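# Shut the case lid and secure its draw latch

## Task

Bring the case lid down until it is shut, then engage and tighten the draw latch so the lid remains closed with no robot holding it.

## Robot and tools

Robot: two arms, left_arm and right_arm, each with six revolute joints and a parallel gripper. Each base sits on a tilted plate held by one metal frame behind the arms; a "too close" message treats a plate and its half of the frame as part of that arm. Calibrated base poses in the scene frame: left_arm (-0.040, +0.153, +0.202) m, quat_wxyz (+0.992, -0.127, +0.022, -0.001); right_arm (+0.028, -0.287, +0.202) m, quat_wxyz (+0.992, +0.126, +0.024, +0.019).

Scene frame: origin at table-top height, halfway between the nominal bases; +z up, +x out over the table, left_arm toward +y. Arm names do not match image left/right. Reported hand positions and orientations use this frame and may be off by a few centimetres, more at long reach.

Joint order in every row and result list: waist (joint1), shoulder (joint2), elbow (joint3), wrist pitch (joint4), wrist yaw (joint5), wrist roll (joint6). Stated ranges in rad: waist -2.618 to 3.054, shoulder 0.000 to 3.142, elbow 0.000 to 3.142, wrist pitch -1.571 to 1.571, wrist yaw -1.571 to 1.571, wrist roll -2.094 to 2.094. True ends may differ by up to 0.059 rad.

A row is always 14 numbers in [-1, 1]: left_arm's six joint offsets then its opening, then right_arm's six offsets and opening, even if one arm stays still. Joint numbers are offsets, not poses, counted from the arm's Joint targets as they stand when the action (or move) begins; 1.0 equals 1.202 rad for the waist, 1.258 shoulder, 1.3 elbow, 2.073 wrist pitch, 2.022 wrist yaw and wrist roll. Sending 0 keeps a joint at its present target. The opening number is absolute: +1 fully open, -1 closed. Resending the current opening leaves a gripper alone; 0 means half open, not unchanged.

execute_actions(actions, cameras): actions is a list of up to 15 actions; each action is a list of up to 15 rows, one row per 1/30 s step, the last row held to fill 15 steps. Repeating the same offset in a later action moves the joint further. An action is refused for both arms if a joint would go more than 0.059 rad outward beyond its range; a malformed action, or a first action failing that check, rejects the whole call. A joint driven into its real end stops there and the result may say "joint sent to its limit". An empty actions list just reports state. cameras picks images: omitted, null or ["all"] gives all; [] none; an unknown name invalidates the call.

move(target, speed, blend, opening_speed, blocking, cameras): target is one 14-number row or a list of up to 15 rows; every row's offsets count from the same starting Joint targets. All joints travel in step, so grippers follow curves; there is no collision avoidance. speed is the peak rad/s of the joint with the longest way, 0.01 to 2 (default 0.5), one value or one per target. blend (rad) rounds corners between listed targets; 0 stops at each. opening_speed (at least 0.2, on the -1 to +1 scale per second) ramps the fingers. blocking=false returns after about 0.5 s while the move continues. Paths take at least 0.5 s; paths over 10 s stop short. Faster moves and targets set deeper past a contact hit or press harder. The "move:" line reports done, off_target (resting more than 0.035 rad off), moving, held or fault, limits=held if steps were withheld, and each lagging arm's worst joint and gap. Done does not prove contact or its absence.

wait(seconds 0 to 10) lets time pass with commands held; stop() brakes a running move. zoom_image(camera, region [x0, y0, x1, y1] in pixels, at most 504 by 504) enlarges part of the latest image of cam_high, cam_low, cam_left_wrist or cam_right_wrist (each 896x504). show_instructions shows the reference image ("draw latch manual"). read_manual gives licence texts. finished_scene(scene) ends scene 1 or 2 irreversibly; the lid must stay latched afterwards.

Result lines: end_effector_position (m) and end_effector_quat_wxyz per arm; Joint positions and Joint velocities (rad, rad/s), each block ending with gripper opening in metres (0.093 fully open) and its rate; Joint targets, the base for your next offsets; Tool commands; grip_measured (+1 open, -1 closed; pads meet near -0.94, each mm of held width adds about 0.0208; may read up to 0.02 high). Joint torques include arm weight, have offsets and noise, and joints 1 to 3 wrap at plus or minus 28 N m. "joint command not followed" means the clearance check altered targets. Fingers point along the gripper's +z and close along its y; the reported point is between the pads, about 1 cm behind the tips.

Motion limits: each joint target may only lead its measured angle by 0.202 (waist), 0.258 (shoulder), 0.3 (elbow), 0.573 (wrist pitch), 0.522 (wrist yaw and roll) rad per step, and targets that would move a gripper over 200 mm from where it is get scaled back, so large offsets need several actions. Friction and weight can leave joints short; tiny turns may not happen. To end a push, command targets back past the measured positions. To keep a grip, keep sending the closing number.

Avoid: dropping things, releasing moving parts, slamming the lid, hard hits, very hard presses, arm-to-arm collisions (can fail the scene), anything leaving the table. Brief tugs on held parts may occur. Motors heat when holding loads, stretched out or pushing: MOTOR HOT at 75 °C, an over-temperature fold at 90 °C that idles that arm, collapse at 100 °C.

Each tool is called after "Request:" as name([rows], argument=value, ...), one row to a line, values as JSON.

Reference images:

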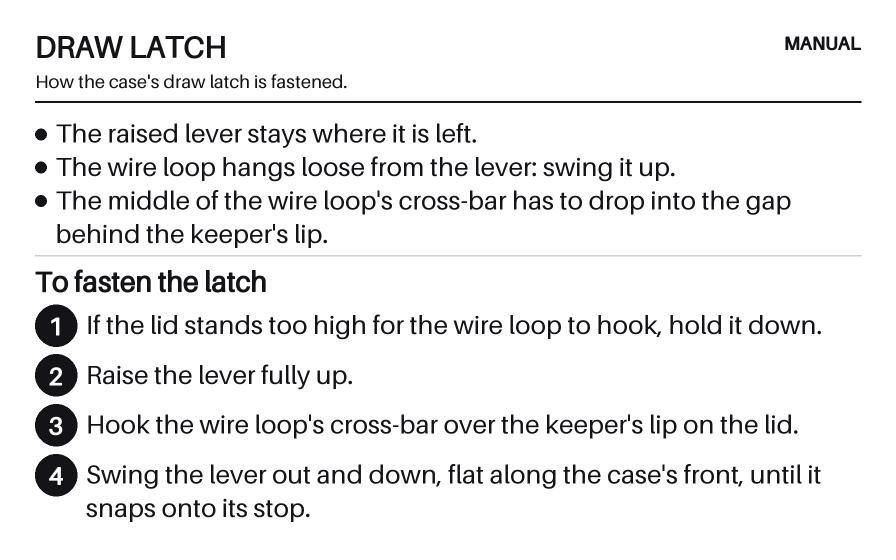

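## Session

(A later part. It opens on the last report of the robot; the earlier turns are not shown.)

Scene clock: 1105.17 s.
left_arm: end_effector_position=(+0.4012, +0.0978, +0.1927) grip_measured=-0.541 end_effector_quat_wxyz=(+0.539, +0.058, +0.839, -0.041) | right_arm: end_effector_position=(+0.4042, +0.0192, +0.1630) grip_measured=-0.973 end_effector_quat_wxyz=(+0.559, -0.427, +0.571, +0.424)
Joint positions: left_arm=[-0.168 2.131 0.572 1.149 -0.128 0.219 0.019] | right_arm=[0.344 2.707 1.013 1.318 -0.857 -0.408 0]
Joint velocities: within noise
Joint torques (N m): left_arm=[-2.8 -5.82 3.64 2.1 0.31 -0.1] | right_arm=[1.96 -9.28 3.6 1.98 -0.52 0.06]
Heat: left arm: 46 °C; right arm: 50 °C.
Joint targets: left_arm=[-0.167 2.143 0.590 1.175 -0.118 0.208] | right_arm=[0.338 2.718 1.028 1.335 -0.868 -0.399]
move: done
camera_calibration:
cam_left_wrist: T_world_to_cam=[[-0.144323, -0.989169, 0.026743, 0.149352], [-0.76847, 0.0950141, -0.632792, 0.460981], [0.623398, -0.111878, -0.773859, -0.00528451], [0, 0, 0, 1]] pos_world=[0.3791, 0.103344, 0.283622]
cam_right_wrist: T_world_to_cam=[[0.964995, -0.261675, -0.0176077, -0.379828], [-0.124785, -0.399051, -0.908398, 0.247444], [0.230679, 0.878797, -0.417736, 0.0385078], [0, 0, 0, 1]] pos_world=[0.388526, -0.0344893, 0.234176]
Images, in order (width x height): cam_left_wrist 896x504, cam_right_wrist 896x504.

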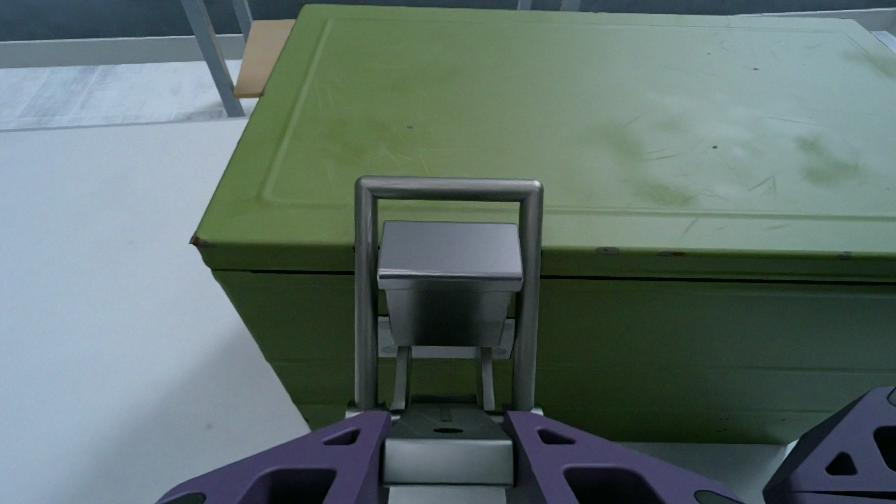

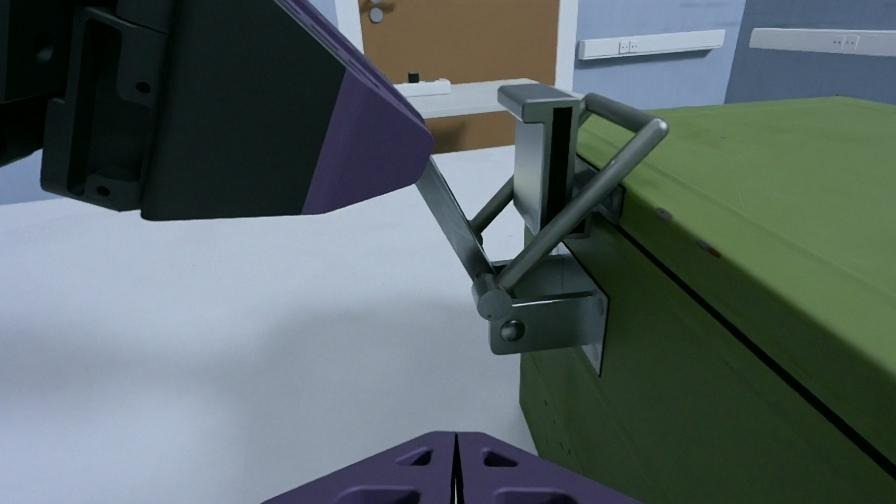

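Request:
move([
  [-0.0166,-0.1057,-0.0262,-0.1462,-0.0356,0,-0.55,0,0,0,0,0,0,-1],
  [0.0141,0.0048,-0.0638,-0.0579,-0.0158,0,-0.55,0,0,0,0,0,0,-1],
], speed=0.2, cameras=["cam_left_wrist","cam_right_wrist"])

Scene clock: 1168.07 s.
left_arm: end_effector_position=(+0.3800, +0.1010, +0.1766) grip_measured=-0.541 end_effector_quat_wxyz=(+0.508, +0.062, +0.858, -0.034) | right_arm: end_effector_position=(+0.4042, +0.0192, +0.1630) grip_measured=-0.973 end_effector_quat_wxyz=(+0.559, -0.427, +0.571, +0.424)
Joint positions: left_arm=[-0.168 2.117 0.515 1.121 -0.15 0.218 0.019] | right_arm=[0.344 2.707 1.013 1.318 -0.857 -0.408 0]
Joint velocities: within noise
Joint torques (N m): left_arm=[-0.95 -3.69 1.22 1.17 0.18 -0.09] | right_arm=[2.02 -9.11 3.55 2 -0.48 0.05]
Heat: left arm: 46 °C; right arm: 49 °C.
Joint targets: left_arm=[-0.151 2.148 0.507 1.055 -0.150 0.208] | right_arm=[0.338 2.718 1.028 1.335 -0.868 -0.399]
move: off_target (left_arm); left_arm: the wrist pitch is farthest, 0.066 rad from its target
camera_calibration:
cam_left_wrist: T_world_to_cam=[[-0.14125, -0.989846, 0.0159149, 0.150694], [-0.811575, 0.106575, -0.574445, 0.439095], [0.566916, -0.0940564, -0.818388, 0.0233026], [0, 0, 0, 1]] pos_world=[0.364433, 0.10456, 0.268908]
cam_right_wrist: T_world_to_cam=[[0.964995, -0.261675, -0.0176077, -0.379828], [-0.124785, -0.399051, -0.908398, 0.247444], [0.230679, 0.878797, -0.417736, 0.0385078], [0, 0, 0, 1]] pos_world=[0.388526, -0.0344893, 0.234176]
Images, in order (width x height): cam_left_wrist 896x504, cam_right_wrist 896x504.

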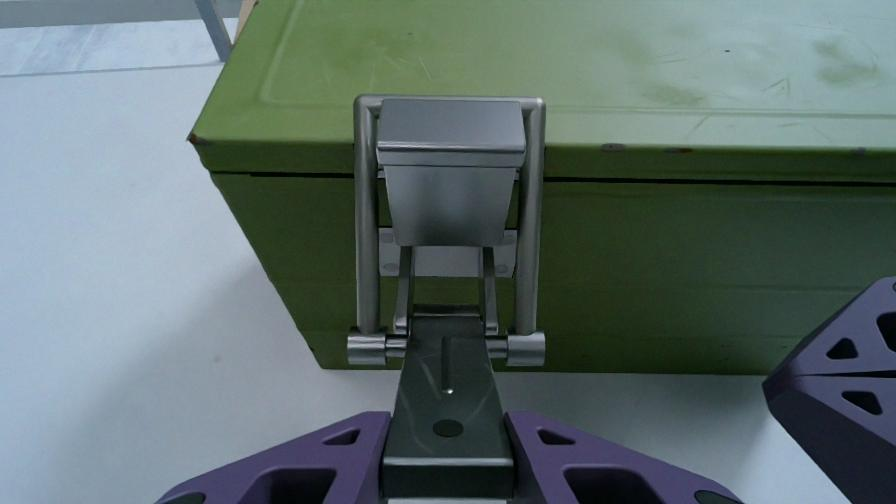

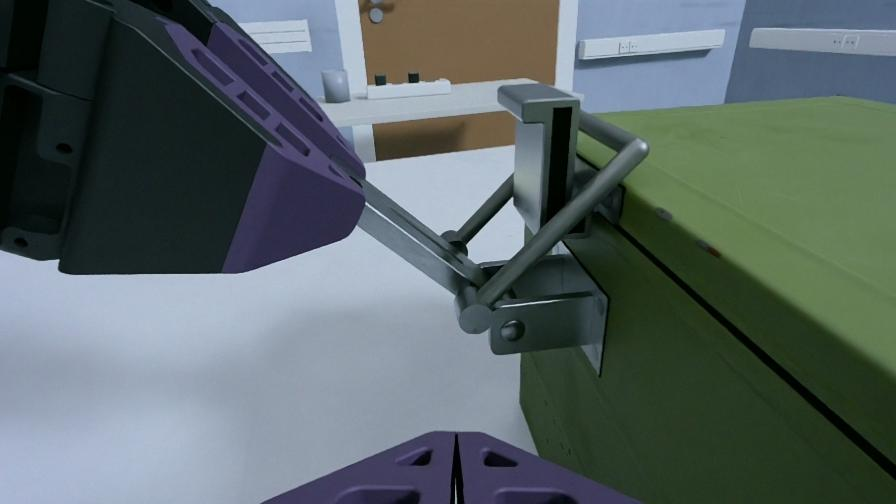

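Request:
move([
  [0,0,0,0,0,0,-0.47,0,0,0,0,0,0,-1],
  [0.0241,0.1351,0.0292,0.0651,0.0109,0,-0.47,0,0,0,0,0,0,-1],
], speed=0.2, cameras=["cam_left_wrist","cam_right_wrist"])

Scene clock: 1177.07 s.
left_arm: end_effector_position=(+0.3587, +0.1017, +0.1123) grip_measured=-0.471 end_effector_quat_wxyz=(+0.448, +0.066, +0.891, -0.031) | right_arm: end_effector_position=(+0.4042, +0.0192, +0.1630) grip_measured=-0.973 end_effector_quat_wxyz=(+0.559, -0.427, +0.571, +0.424)
Joint positions: left_arm=[-0.132 2.307 0.532 1.161 -0.145 0.218 0.023] | right_arm=[0.344 2.707 1.013 1.318 -0.857 -0.407 0]
Joint velocities: within noise
Joint torques (N m): left_arm=[-1.76 -5.81 2.07 1.99 0.37 -0.09] | right_arm=[1.96 -9.22 3.64 2 -0.51 0.05]
Heat: left arm: 46 °C; right arm: 49 °C.
Joint targets: left_arm=[-0.121 2.319 0.545 1.190 -0.128 0.208] | right_arm=[0.338 2.718 1.028 1.335 -0.868 -0.399]
move: done
camera_calibration:
cam_left_wrist: T_world_to_cam=[[-0.14253, -0.989643, 0.017072, 0.149756], [-0.881572, 0.119086, -0.456782, 0.395405], [0.450018, -0.0801555, -0.889415, 0.0313459], [0, 0, 0, 1]] pos_world=[0.355817, 0.10363, 0.205937]
cam_right_wrist: T_world_to_cam=[[0.964987, -0.261679, -0.017989, -0.379762], [-0.12512, -0.398955, -0.908394, 0.247577], [0.230531, 0.87884, -0.417727, 0.0385654], [0, 0, 0, 1]] pos_world=[0.388552, -0.0344967, 0.234176]
Images, in order (width x height): cam_left_wrist 896x504, cam_right_wrist 896x504.

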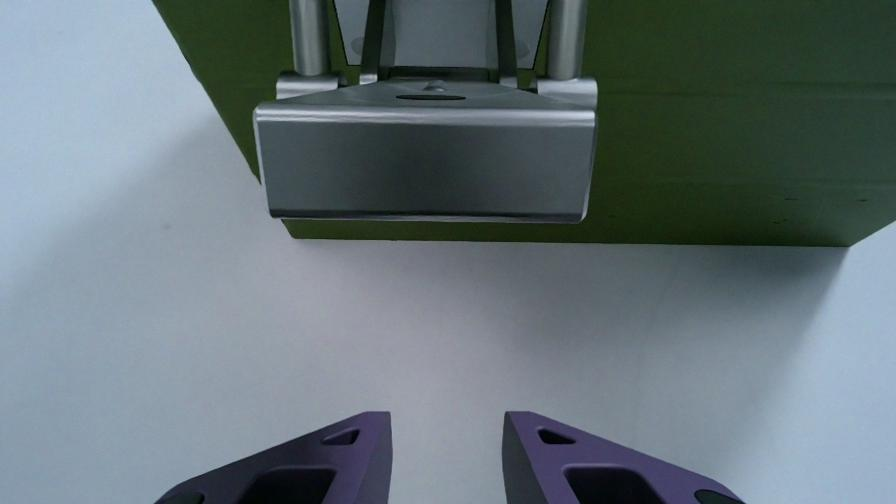

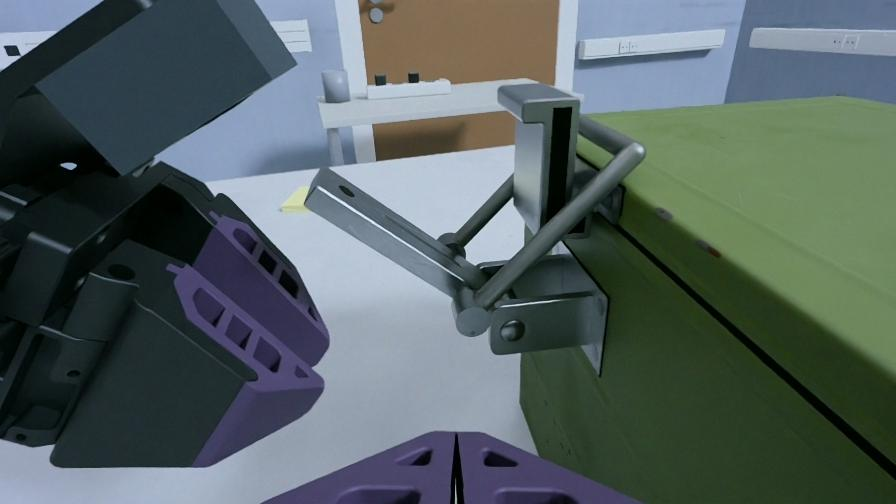

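Request:
move([
  [0,-0.159,-0.1923,0,0,0,-0.47,0,0,0,0,0,0,-1],
  [0.392,-0.2385,-0.1923,0,0.533,0.144,-0.47,0,0,0,0,0,0,-1],
], speed=0.5, cameras=["cam_left_wrist","cam_right_wrist"])

Scene clock: 1211.43 s.
left_arm: end_effector_position=(+0.2901, +0.1253, +0.1936) grip_measured=-0.471 end_effector_quat_wxyz=(+0.559, +0.195, +0.750, -0.293) | right_arm: end_effector_position=(+0.4042, +0.0192, +0.1630) grip_measured=-0.973 end_effector_quat_wxyz=(+0.559, -0.427, +0.571, +0.424)
Joint positions: left_arm=[0.341 2.051 0.299 1.17 0.93 0.487 0.023] | right_arm=[0.344 2.707 1.013 1.318 -0.857 -0.407 0]
Joint velocities: within noise
Joint torques (N m): left_arm=[-1.02 -8.21 -0.02 1.63 0.74 0.16] | right_arm=[2.07 -9.18 3.69 1.91 -0.47 0.03]
Heat: left arm: 48 °C; right arm: 49 °C.
Joint targets: left_arm=[0.350 2.018 0.295 1.190 0.950 0.499] | right_arm=[0.338 2.718 1.028 1.335 -0.868 -0.399]
move: done
camera_calibration:
cam_left_wrist: T_world_to_cam=[[-0.623163, -0.744062, 0.240914, 0.227258], [-0.594433, 0.250426, -0.764157, 0.329077], [0.508249, -0.619402, -0.598351, 0.130751], [0, 0, 0, 1]] pos_world=[0.270778, 0.167672, 0.274952]
cam_right_wrist: T_world_to_cam=[[0.964987, -0.261679, -0.017989, -0.379762], [-0.12512, -0.398955, -0.908394, 0.247577], [0.230531, 0.87884, -0.417727, 0.0385654], [0, 0, 0, 1]] pos_world=[0.388552, -0.0344967, 0.234176]
Images, in order (width x height): cam_left_wrist 896x504, cam_right_wrist 896x504.

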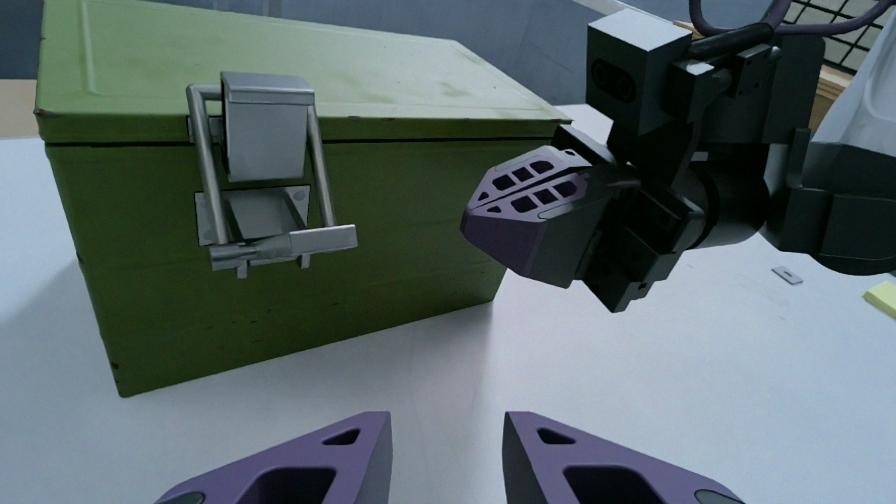

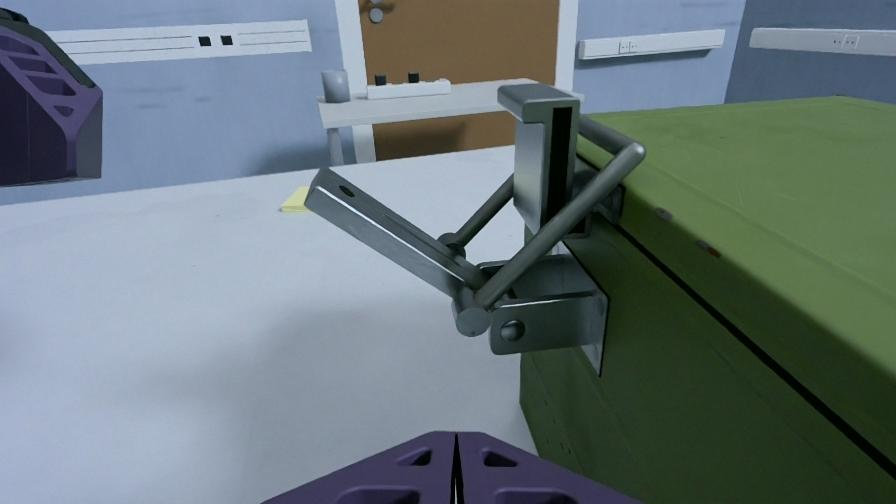

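Request:
move([
  [0,0,0,0,0,0,-0.47,0.1456,-0.287,0.0631,-0.3768,0.139,-0.1034,-1],
  [0,0,0,0,0,0,-0.47,0.2088,-0.1892,0.1692,-0.3835,0.1672,-0.0608,-1],
], speed=[0.5,0.2], cameras=["cam_left_wrist","cam_right_wrist"])

Scene clock: 1237.80 s.
left_arm: end_effector_position=(+0.2901, +0.1252, +0.1937) grip_measured=-0.471 end_effector_quat_wxyz=(+0.560, +0.195, +0.750, -0.293) | right_arm: end_effector_position=(+0.4071, +0.1011, +0.2054) grip_measured=-0.973 end_effector_quat_wxyz=(+0.450, -0.509, +0.641, +0.358)
Joint positions: left_arm=[0.341 2.051 0.299 1.17 0.931 0.488 0.023] | right_arm=[0.583 2.467 1.226 0.552 -0.543 -0.531 0]
Joint velocities: within noise
Joint torques (N m): left_arm=[-0.99 -8.21 0.02 1.62 0.75 0.15] | right_arm=[3.07 -10.11 6.83 1.67 -0.28 0.09]
Heat: left arm: 46 °C; right arm: 49 °C.
Joint targets: left_arm=[0.350 2.018 0.295 1.190 0.950 0.499] | right_arm=[0.589 2.480 1.248 0.540 -0.530 -0.522]
move: done
camera_calibration:
cam_left_wrist: T_world_to_cam=[[-0.623771, -0.743627, 0.240684, 0.227309], [-0.593857, 0.250695, -0.764517, 0.328998], [0.508177, -0.619815, -0.597984, 0.130777], [0, 0, 0, 1]] pos_world=[0.270709, 0.167613, 0.275018]
cam_right_wrist: T_world_to_cam=[[0.976463, -0.215091, -0.0159815, -0.370228], [-0.159521, -0.670341, -0.724704, 0.322927], [0.145164, 0.710196, -0.688875, 0.0910996], [0, 0, 0, 1]] pos_world=[0.399803, 0.0721403, 0.290866]
Images, in order (width x height): cam_left_wrist 896x504, cam_right_wrist 896x504.

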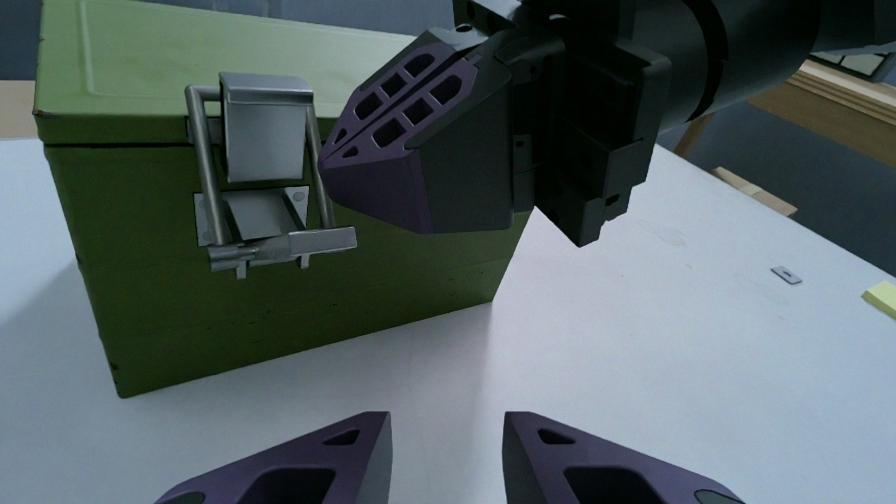

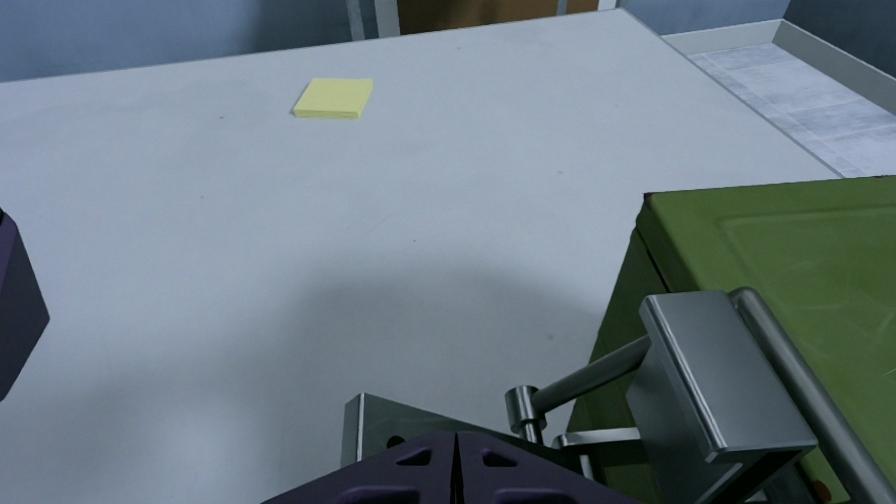

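Request:
move([
  [0,0,0,0,0,0,-0.47,0.015,0.0596,-0.0662,0.0781,0.0069,0,-1],
  [0,0,0,0,0,0,-0.47,0.0133,0.1097,-0.0677,0.1109,0.0069,0,-1],
], speed=0.2, blend=0.03, cameras=["cam_left_wrist","cam_right_wrist"])

Scene clock: 1270.60 s.
left_arm: end_effector_position=(+0.2901, +0.1252, +0.1937) grip_measured=-0.471 end_effector_quat_wxyz=(+0.560, +0.195, +0.750, -0.293) | right_arm: end_effector_position=(+0.3855, +0.1052, +0.1570) grip_measured=-0.973 end_effector_quat_wxyz=(+0.458, -0.510, +0.637, +0.353)
Joint positions: left_arm=[0.341 2.051 0.299 1.17 0.931 0.488 0.023] | right_arm=[0.596 2.602 1.169 0.762 -0.527 -0.53 0]
Joint velocities: within noise
Joint torques (N m): left_arm=[-1.01 -8.18 -0.01 1.62 0.76 0.15] | right_arm=[3.21 -9.5 3.28 1.9 -0.32 0.1]
Heat: left arm: 45 °C; right arm: 50 °C.
Joint targets: left_arm=[0.350 2.018 0.295 1.190 0.950 0.499] | right_arm=[0.605 2.618 1.160 0.770 -0.516 -0.522]
move: done
camera_calibration:
cam_left_wrist: T_world_to_cam=[[-0.623771, -0.743627, 0.240684, 0.227309], [-0.593857, 0.250695, -0.764517, 0.328998], [0.508177, -0.619815, -0.597984, 0.130777], [0, 0, 0, 1]] pos_world=[0.270709, 0.167613, 0.275018]
cam_right_wrist: T_world_to_cam=[[0.975466, -0.22014, 0.00210967, -0.350915], [-0.149074, -0.667556, -0.729483, 0.283513], [0.161997, 0.711272, -0.683995, 0.0506665], [0, 0, 0, 1]] pos_world=[0.376362, 0.0759726, 0.242214]
Images, in order (width x height): cam_left_wrist 896x504, cam_right_wrist 896x504.

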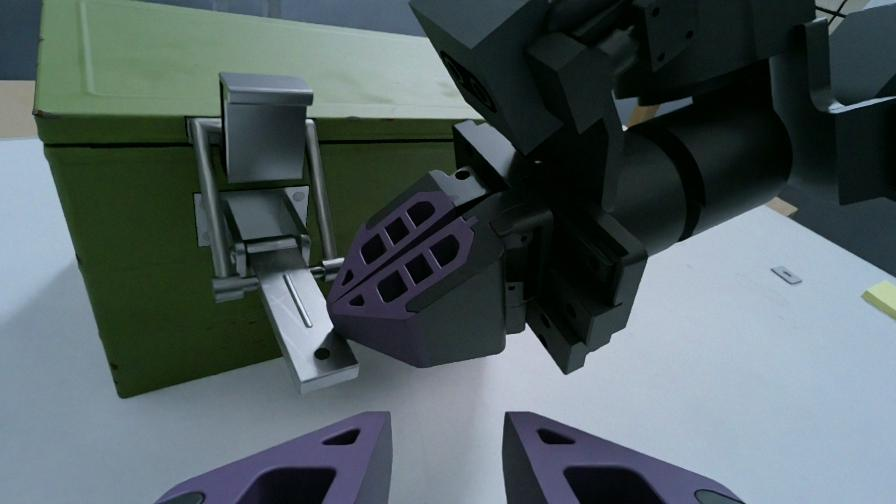

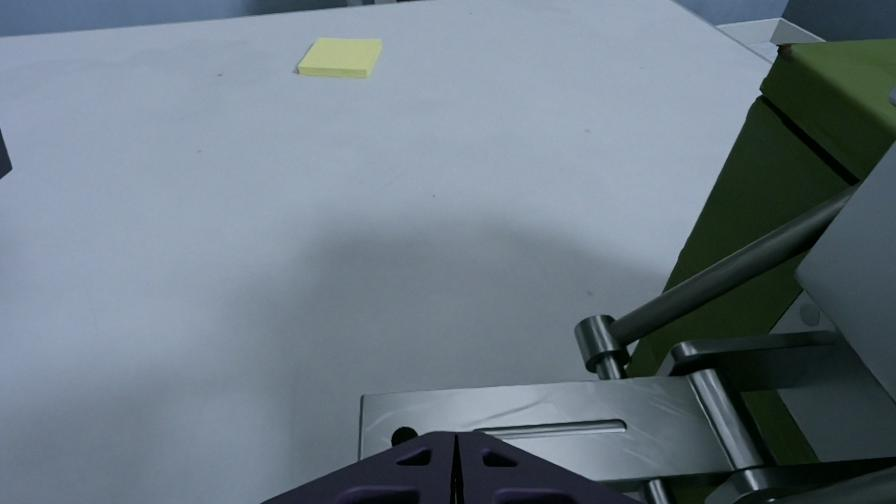

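Request:
move([
  [0,0,0,0,0,0,-0.47,0.0075,0.0068,0.01,0,0.0025,0,-1],
  [0,0,0,0,0,0,-0.47,-0.0166,0.066,0.0446,0.0193,-0.0158,0,-1],
  [0,0,0,0,0,0,-0.47,-0.0408,0.1232,0.0915,0.0212,-0.0267,0,-1],
], speed=0.2, blend=0.02, cameras=["cam_left_wrist","cam_right_wrist"])

Scene clock: 1281.97 s.
left_arm: end_effector_position=(+0.2901, +0.1252, +0.1937) grip_measured=-0.471 end_effector_quat_wxyz=(+0.560, +0.195, +0.750, -0.293) | right_arm: end_effector_position=(+0.3876, +0.1153, +0.1344) grip_measured=-0.973 end_effector_quat_wxyz=(+0.470, -0.510, +0.608, +0.386)
Joint positions: left_arm=[0.341 2.051 0.299 1.17 0.931 0.488 0.023] | right_arm=[0.571 2.739 1.259 0.847 -0.628 -0.53 0]
Joint velocities: within noise
Joint torques (N m): left_arm=[-1.01 -8.2 0.01 1.62 0.74 0.15] | right_arm=[1.35 -8.46 5.57 1.52 0.12 0.08]
Heat: left arm: 44 °C; right arm: 50 °C.
Joint targets: left_arm=[0.350 2.018 0.295 1.190 0.950 0.499] | right_arm=[0.556 2.773 1.279 0.814 -0.570 -0.522]
move: off_target (right_arm); blend cut to 0.0065 rad at target 1; right_arm: the wrist yaw is farthest, 0.058 rad from its target
camera_calibration:
cam_left_wrist: T_world_to_cam=[[-0.623771, -0.743627, 0.240684, 0.227309], [-0.593857, 0.250695, -0.764517, 0.328998], [0.508177, -0.619815, -0.597984, 0.130777], [0, 0, 0, 1]] pos_world=[0.270709, 0.167613, 0.275018]
cam_right_wrist: T_world_to_cam=[[0.985404, -0.170183, -0.00408821, -0.359429], [-0.109945, -0.617913, -0.778522, 0.259789], [0.129965, 0.767608, -0.627604, 0.025946], [0, 0, 0, 1]] pos_world=[0.379374, 0.079442, 0.217066]
Images, in order (width x height): cam_left_wrist 896x504, cam_right_wrist 896x504.

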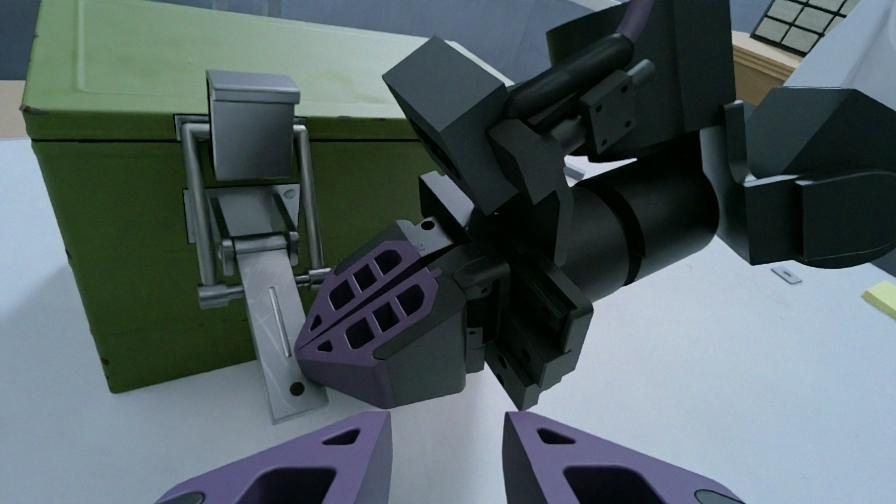

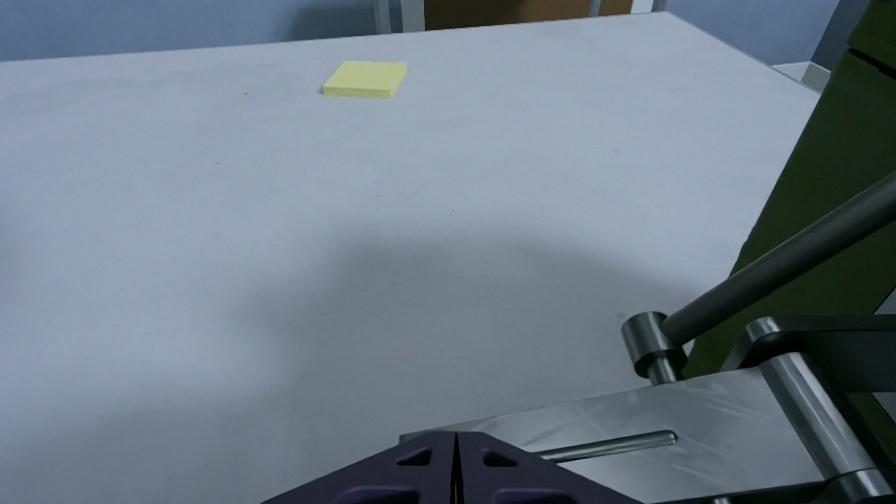

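Request:
zoom_image(camera="cam_left_wrist", region=[160, 60, 460, 440])

Request:
zoom_image(camera="cam_right_wrist", region=[392, 250, 896, 504])

Scaled by 1.326 from the camera's 896x504 image, which has a finer 1280x720 frame.

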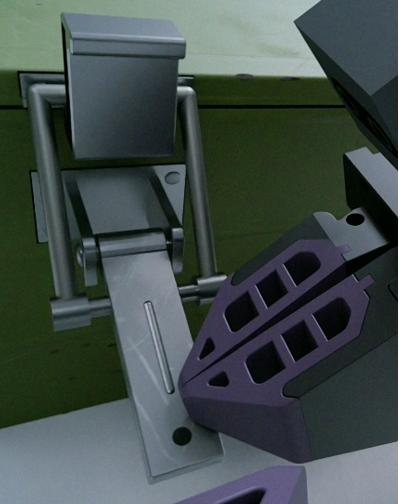

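Scaled by 1.000.

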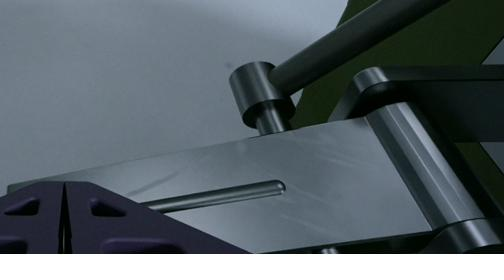

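Request:
move(target=[0,0,0,0,0,0,-0.47,0.0865,-0.2337,-0.0108,-0.2132,0.0994,-0.0287,-1], speed=0.3, cameras=["cam_left_wrist","cam_right_wrist"])

Request:
zoom_image(camera="cam_left_wrist", region=[160, 60, 460, 440])

Scene clock: 1349.07 s.
left_arm: end_effector_position=(+0.2901, +0.1252, +0.1937) grip_measured=-0.471 end_effector_quat_wxyz=(+0.560, +0.196, +0.750, -0.293) | right_arm: end_effector_position=(+0.3815, +0.1108, +0.1595) grip_measured=-0.973 end_effector_quat_wxyz=(+0.380, -0.545, +0.684, +0.301)
Joint positions: left_arm=[0.341 2.051 0.299 1.17 0.931 0.488 0.023] | right_arm=[0.652 2.514 1.261 0.386 -0.382 -0.571 0]
Joint velocities: within noise
Joint torques (N m): left_arm=[-1.01 -8.21 0.01 1.62 0.75 0.16] | right_arm=[2.97 -14.58 5.29 1.58 -0.28 -0.1]
Heat: left arm: 43 °C; right arm: 51 °C.
Joint targets: left_arm=[0.350 2.018 0.295 1.190 0.950 0.499] | right_arm=[0.660 2.479 1.265 0.372 -0.369 -0.580]
move: done
camera_calibration:
cam_left_wrist: T_world_to_cam=[[-0.623888, -0.743646, 0.240321, 0.227416], [-0.593645, 0.250952, -0.764597, 0.32892], [0.50828, -0.619689, -0.598028, 0.13074], [0, 0, 0, 1]] pos_world=[0.270691, 0.167592, 0.275025]
cam_right_wrist: T_world_to_cam=[[0.976206, -0.216357, -0.014514, -0.343834], [-0.18675, -0.804824, -0.563368, 0.29161], [0.110208, 0.552674, -0.826079, 0.109007], [0, 0, 0, 1]] pos_world=[0.378098, 0.100059, 0.249341]
Images, in order (width x height): cam_left_wrist 896x504, cam_right_wrist 896x504.

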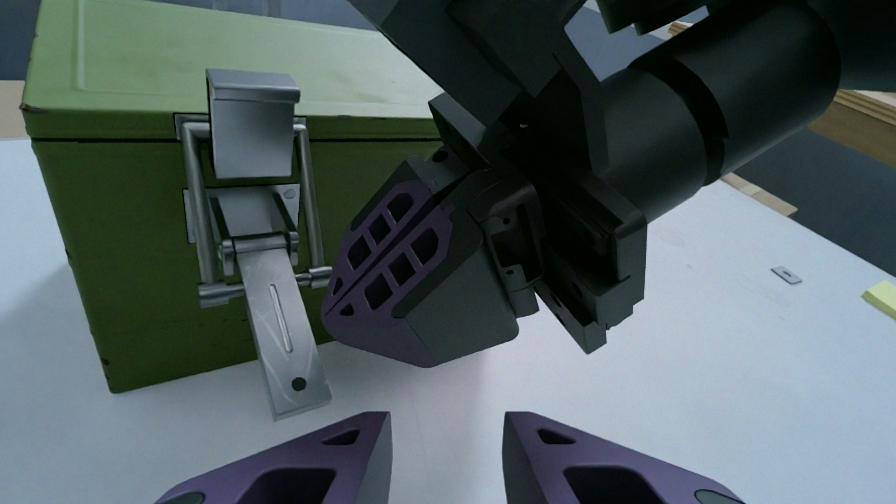

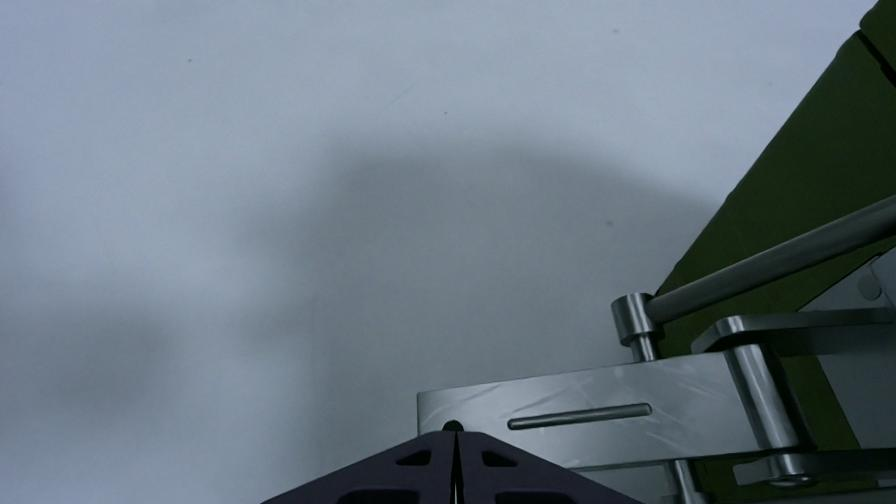

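Scaled by 1.326 from the camera's 896x504 image, which has a finer 1280x720 frame.

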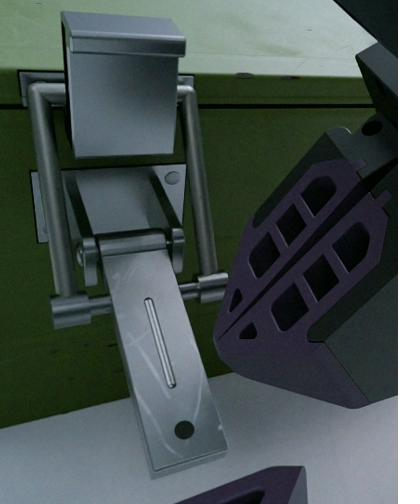

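Request:
move([
  [0,0,0,0,0,0,-0.47,-0.0216,0.0882,0.0092,0.04,-0.0168,0,-1],
  [0,0,0,0,0,0,-0.47,-0.0358,0.1542,0.0292,0.0376,-0.0223,0,-1],
], speed=0.15, cameras=["cam_left_wrist","cam_right_wrist"])

Request:
zoom_image(camera="cam_left_wrist", region=[160, 60, 460, 440])

Scene clock: 1359.37 s.
left_arm: end_effector_position=(+0.2901, +0.1252, +0.1937) grip_measured=-0.471 end_effector_quat_wxyz=(+0.560, +0.196, +0.750, -0.293) | right_arm: end_effector_position=(+0.3773, +0.1095, +0.1170) grip_measured=-0.973 end_effector_quat_wxyz=(+0.368, -0.540, +0.686, +0.320)
Joint positions: left_arm=[0.341 2.051 0.299 1.17 0.931 0.488 0.023] | right_arm=[0.621 2.638 1.285 0.461 -0.434 -0.572 0]
Joint velocities: within noise
Joint torques (N m): left_arm=[-0.99 -8.21 0.01 1.62 0.76 0.15] | right_arm=[2.19 -8.62 5.89 1.57 -0.27 -0.11]
Heat: left arm: 43 °C; right arm: 54 °C.
Joint targets: left_arm=[0.350 2.018 0.295 1.190 0.950 0.499] | right_arm=[0.616 2.673 1.303 0.450 -0.415 -0.580]
move: done
camera_calibration:
cam_left_wrist: T_world_to_cam=[[-0.623888, -0.743646, 0.240321, 0.227416], [-0.593645, 0.250952, -0.764597, 0.32892], [0.50828, -0.619689, -0.598028, 0.13074], [0, 0, 0, 1]] pos_world=[0.270691, 0.167592, 0.275025]
cam_right_wrist: T_world_to_cam=[[0.977228, -0.203988, -0.0584294, -0.337226], [-0.200628, -0.798598, -0.567442, 0.270841], [0.0690898, 0.566243, -0.821338, 0.0885673], [0, 0, 0, 1]] pos_world=[0.377766, 0.0973523, 0.206726]
Images, in order (width x height): cam_left_wrist 896x504, cam_right_wrist 896x504.

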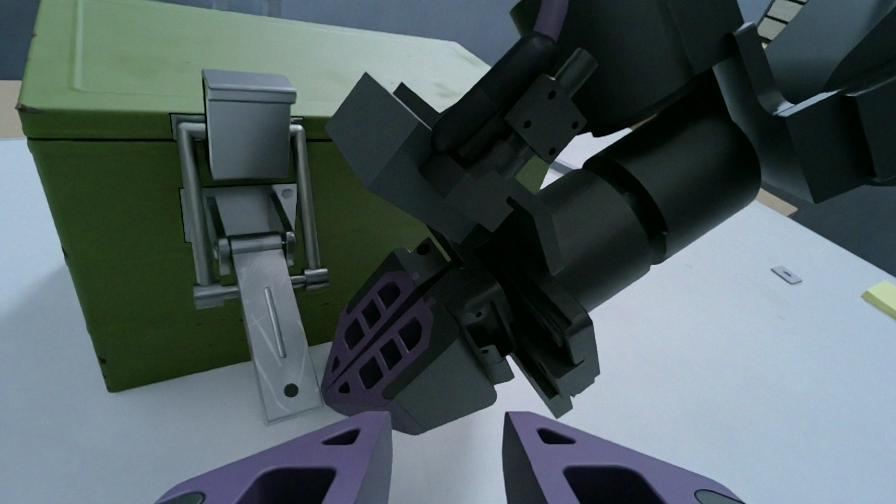

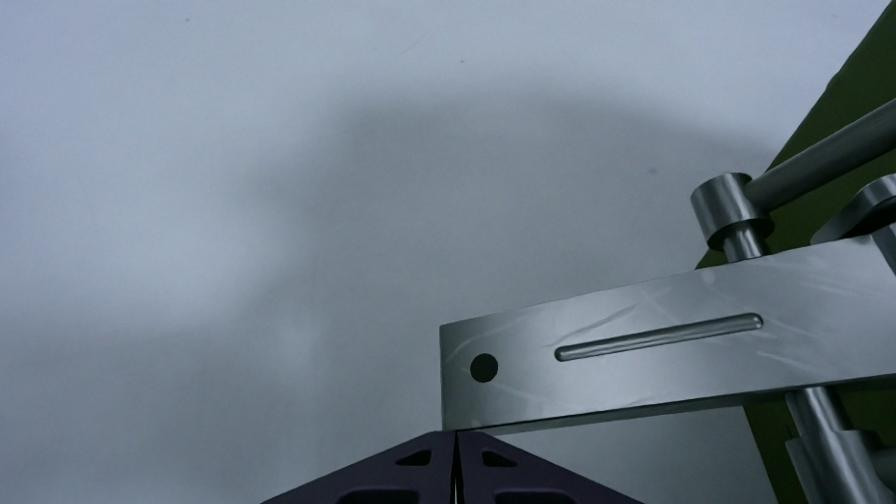

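Scaled by 1.326 from the camera's 896x504 image, which has a finer 1280x720 frame.

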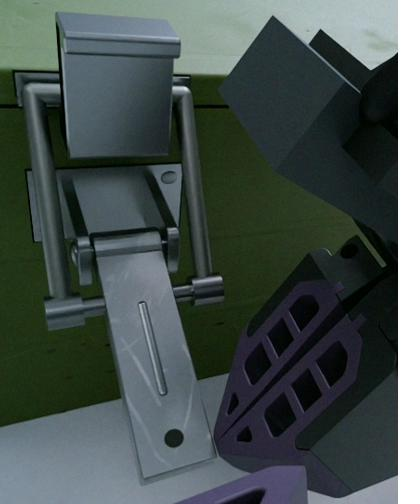

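Request:
move([
  [0,0,0,0,0,0,-0.47,0.0358,-0.1542,-0.0292,-0.0376,0.0223,0,-1],
  [0,0,0,0,0,0,-0.47,0.0466,-0.1137,-0.0315,0.0077,0.0074,-0.0865,-1],
], speed=0.25, cameras=["cam_left_wrist","cam_right_wrist"])

Request:
zoom_image(camera="cam_left_wrist", region=[160, 60, 460, 440])

Scene clock: 1479.57 s.
left_arm: end_effector_position=(+0.2901, +0.1252, +0.1937) grip_measured=-0.471 end_effector_quat_wxyz=(+0.560, +0.196, +0.750, -0.293) | right_arm: end_effector_position=(+0.3881, +0.1210, +0.1753) grip_measured=-0.973 end_effector_quat_wxyz=(-0.437, +0.599, -0.616, -0.266)
Joint positions: left_arm=[0.341 2.051 0.299 1.17 0.931 0.488 0.023] | right_arm=[0.664 2.513 1.27 0.449 -0.388 -0.745 0]
Joint velocities: within noise
Joint torques (N m): left_arm=[-1.02 -8.2 0.01 1.62 0.76 0.16] | right_arm=[3.11 -10 4.41 1.92 -0.5 -0.14]
Heat: left arm: 42 °C; right arm: 49 °C.
Joint targets: left_arm=[0.350 2.018 0.295 1.190 0.950 0.499] | right_arm=[0.673 2.530 1.262 0.466 -0.399 -0.755]
move: done
camera_calibration:
cam_left_wrist: T_world_to_cam=[[-0.623888, -0.743646, 0.240321, 0.227416], [-0.593645, 0.250952, -0.764597, 0.32892], [0.50828, -0.619689, -0.598028, 0.13074], [0, 0, 0, 1]] pos_world=[0.270691, 0.167592, 0.275025]
cam_right_wrist: T_world_to_cam=[[0.974739, -0.132829, 0.179557, -0.39137], [-0.000302302, -0.804718, -0.593657, 0.242836], [0.223348, 0.578606, -0.78443, 0.0613753], [0, 0, 0, 1]] pos_world=[0.367849, 0.107917, 0.262579]
Images, in order (width x height): cam_left_wrist 896x504, cam_right_wrist 896x504.

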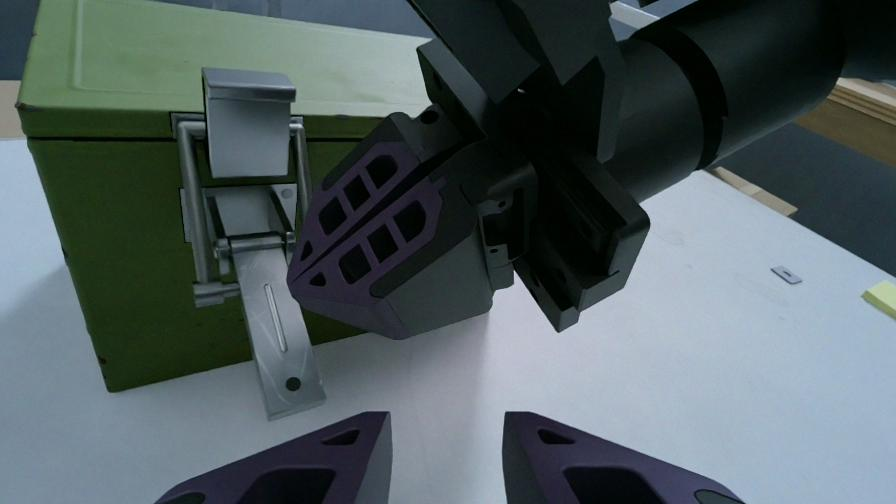

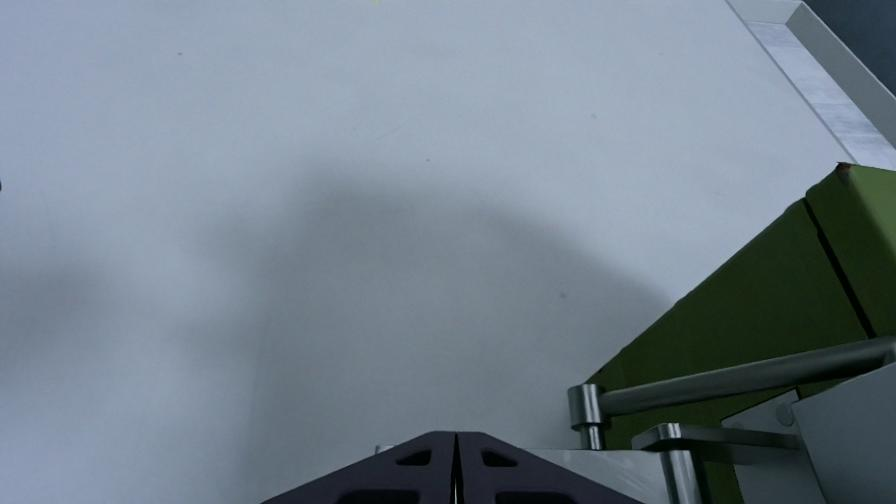

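Scaled by 1.326 from the camera's 896x504 image, which has a finer 1280x720 frame.

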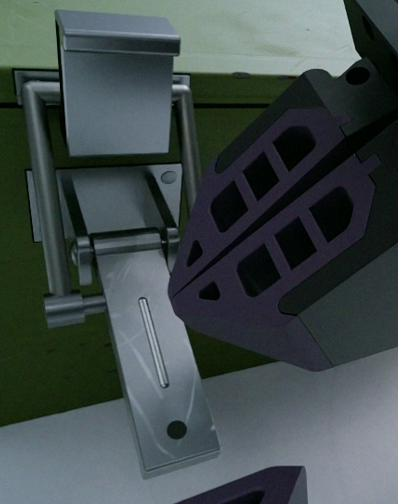

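Request:
move([
  [0,0,0,0,0,0,-0.47,0,0.0159,-0.0108,0,0,0,-1],
  [0,0,0,0,0,0,-0.47,0.0008,0.0874,-0.0362,0.0931,0.0401,-0.0618,-1],
], speed=0.15, cameras=["cam_left_wrist","cam_right_wrist"])

Request:
zoom_image(camera="cam_left_wrist", region=[160, 60, 460, 440])

Scene clock: 1492.07 s.
left_arm: end_effector_position=(+0.2901, +0.1252, +0.1937) grip_measured=-0.471 end_effector_quat_wxyz=(+0.560, +0.196, +0.750, -0.293) | right_arm: end_effector_position=(+0.3802, +0.1203, +0.1367) grip_measured=-0.973 end_effector_quat_wxyz=(-0.470, +0.630, -0.579, -0.218)
Joint positions: left_arm=[0.341 2.051 0.299 1.17 0.931 0.488 0.023] | right_arm=[0.668 2.622 1.222 0.647 -0.348 -0.869 0]
Joint velocities: within noise
Joint torques (N m): left_arm=[-1.01 -8.18 -0.01 1.62 0.75 0.15] | right_arm=[2.81 -9.61 3.78 1.94 -0.13 -0.12]
Heat: left arm: 42 °C; right arm: 49 °C.
Joint targets: left_arm=[0.350 2.018 0.295 1.190 0.950 0.499] | right_arm=[0.674 2.640 1.215 0.659 -0.319 -0.880]
move: done
camera_calibration:
cam_left_wrist: T_world_to_cam=[[-0.623888, -0.743646, 0.240321, 0.227416], [-0.593645, 0.250952, -0.764597, 0.32892], [0.50828, -0.619689, -0.598028, 0.13074], [0, 0, 0, 1]] pos_world=[0.270691, 0.167592, 0.275025]
cam_right_wrist: T_world_to_cam=[[0.940149, -0.105026, 0.324176, -0.386843], [0.102986, -0.819263, -0.564094, 0.17777], [0.32483, 0.563718, -0.759413, -0.00703363], [0, 0, 0, 1]] pos_world=[0.347667, 0.108977, 0.220343]
Images, in order (width x height): cam_left_wrist 896x504, cam_right_wrist 896x504.

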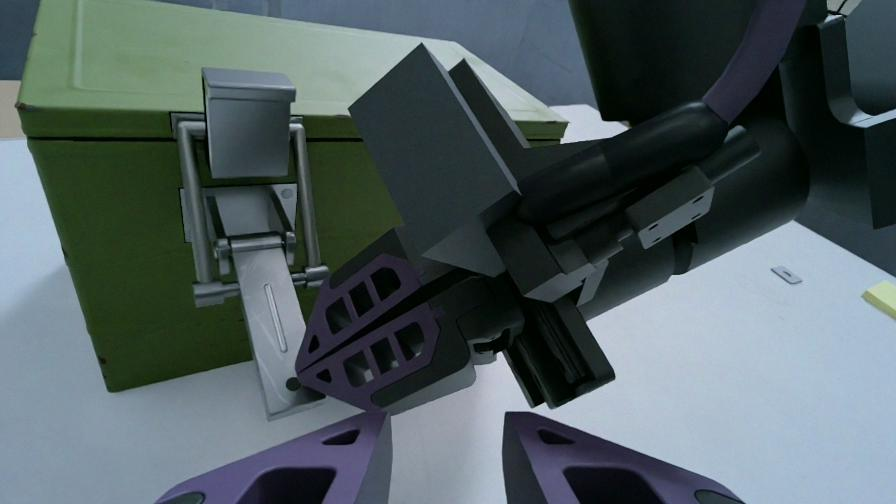

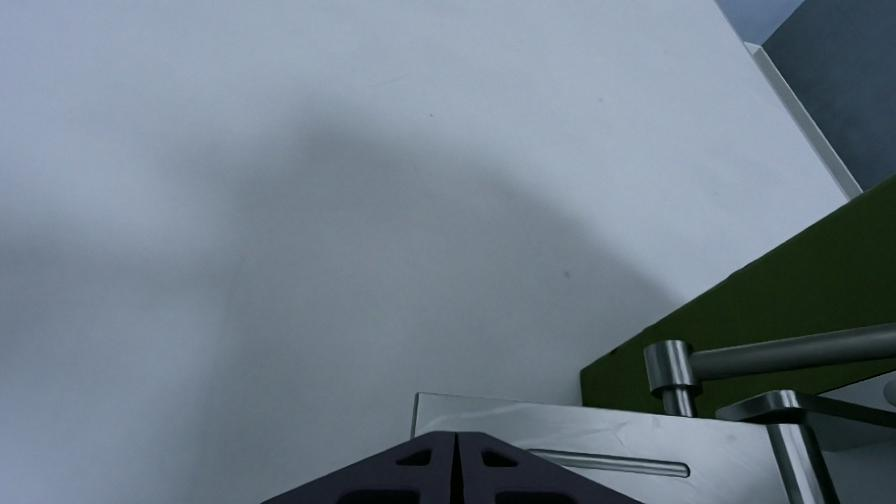

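Scaled by 1.326 from the camera's 896x504 image, which has a finer 1280x720 frame.

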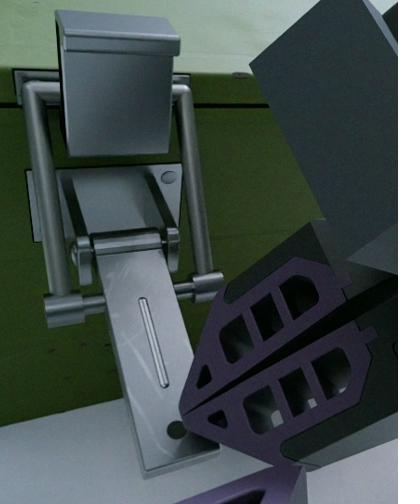

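Request:
move(target=[0.375,0,0,0,0.25,0.1,-0.47,0,0,0,0,0,0,-1], speed=0.6, cameras=["cam_left_wrist"])

Scene clock: 1504.87 s.
left_arm: end_effector_position=(+0.2471, +0.2121, +0.2173) grip_measured=-0.471 end_effector_quat_wxyz=(+0.669, +0.189, +0.664, -0.277) | right_arm: end_effector_position=(+0.3802, +0.1203, +0.1367) grip_measured=-0.973 end_effector_quat_wxyz=(-0.471, +0.630, -0.578, -0.217)
Joint positions: left_arm=[0.793 2.051 0.299 1.17 1.435 0.69 0.023] | right_arm=[0.669 2.622 1.221 0.647 -0.347 -0.871 0]
Joint velocities: within noise
Joint torques (N m): left_arm=[-0.47 -8.16 -0.64 1.34 0.8 0.15] | right_arm=[2.82 -9.8 3.93 1.9 -0.11 -0.11]
Heat: left arm: 42 °C; right arm: 50 °C.
Joint targets: left_arm=[0.800 2.018 0.295 1.190 1.456 0.701] | right_arm=[0.674 2.640 1.215 0.659 -0.318 -0.880]
move: done
camera_calibration:
cam_left_wrist: T_world_to_cam=[[-0.62897, -0.766167, 0.131853, 0.289137], [-0.382872, 0.157663, -0.910248, 0.299032], [0.676613, -0.623002, -0.392509, 0.135028], [0, 0, 0, 1]] pos_world=[0.204988, 0.258503, 0.287069]
Images, in order (width x height): cam_left_wrist 896x504.

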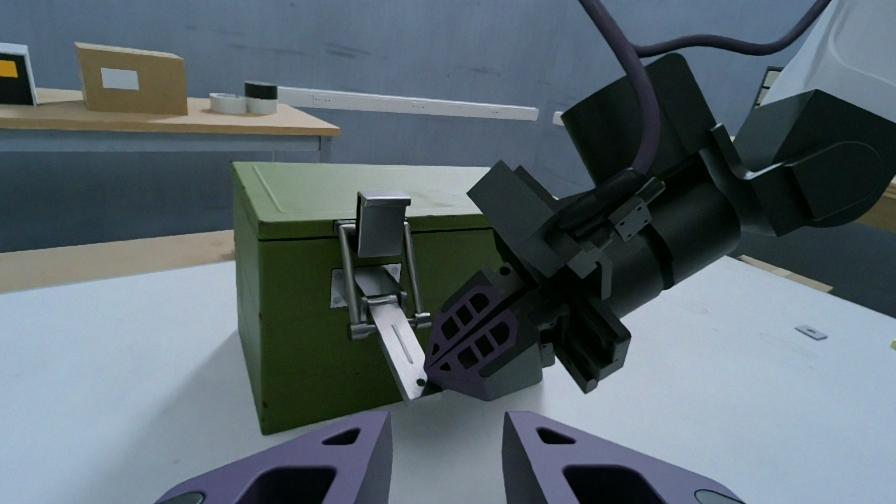

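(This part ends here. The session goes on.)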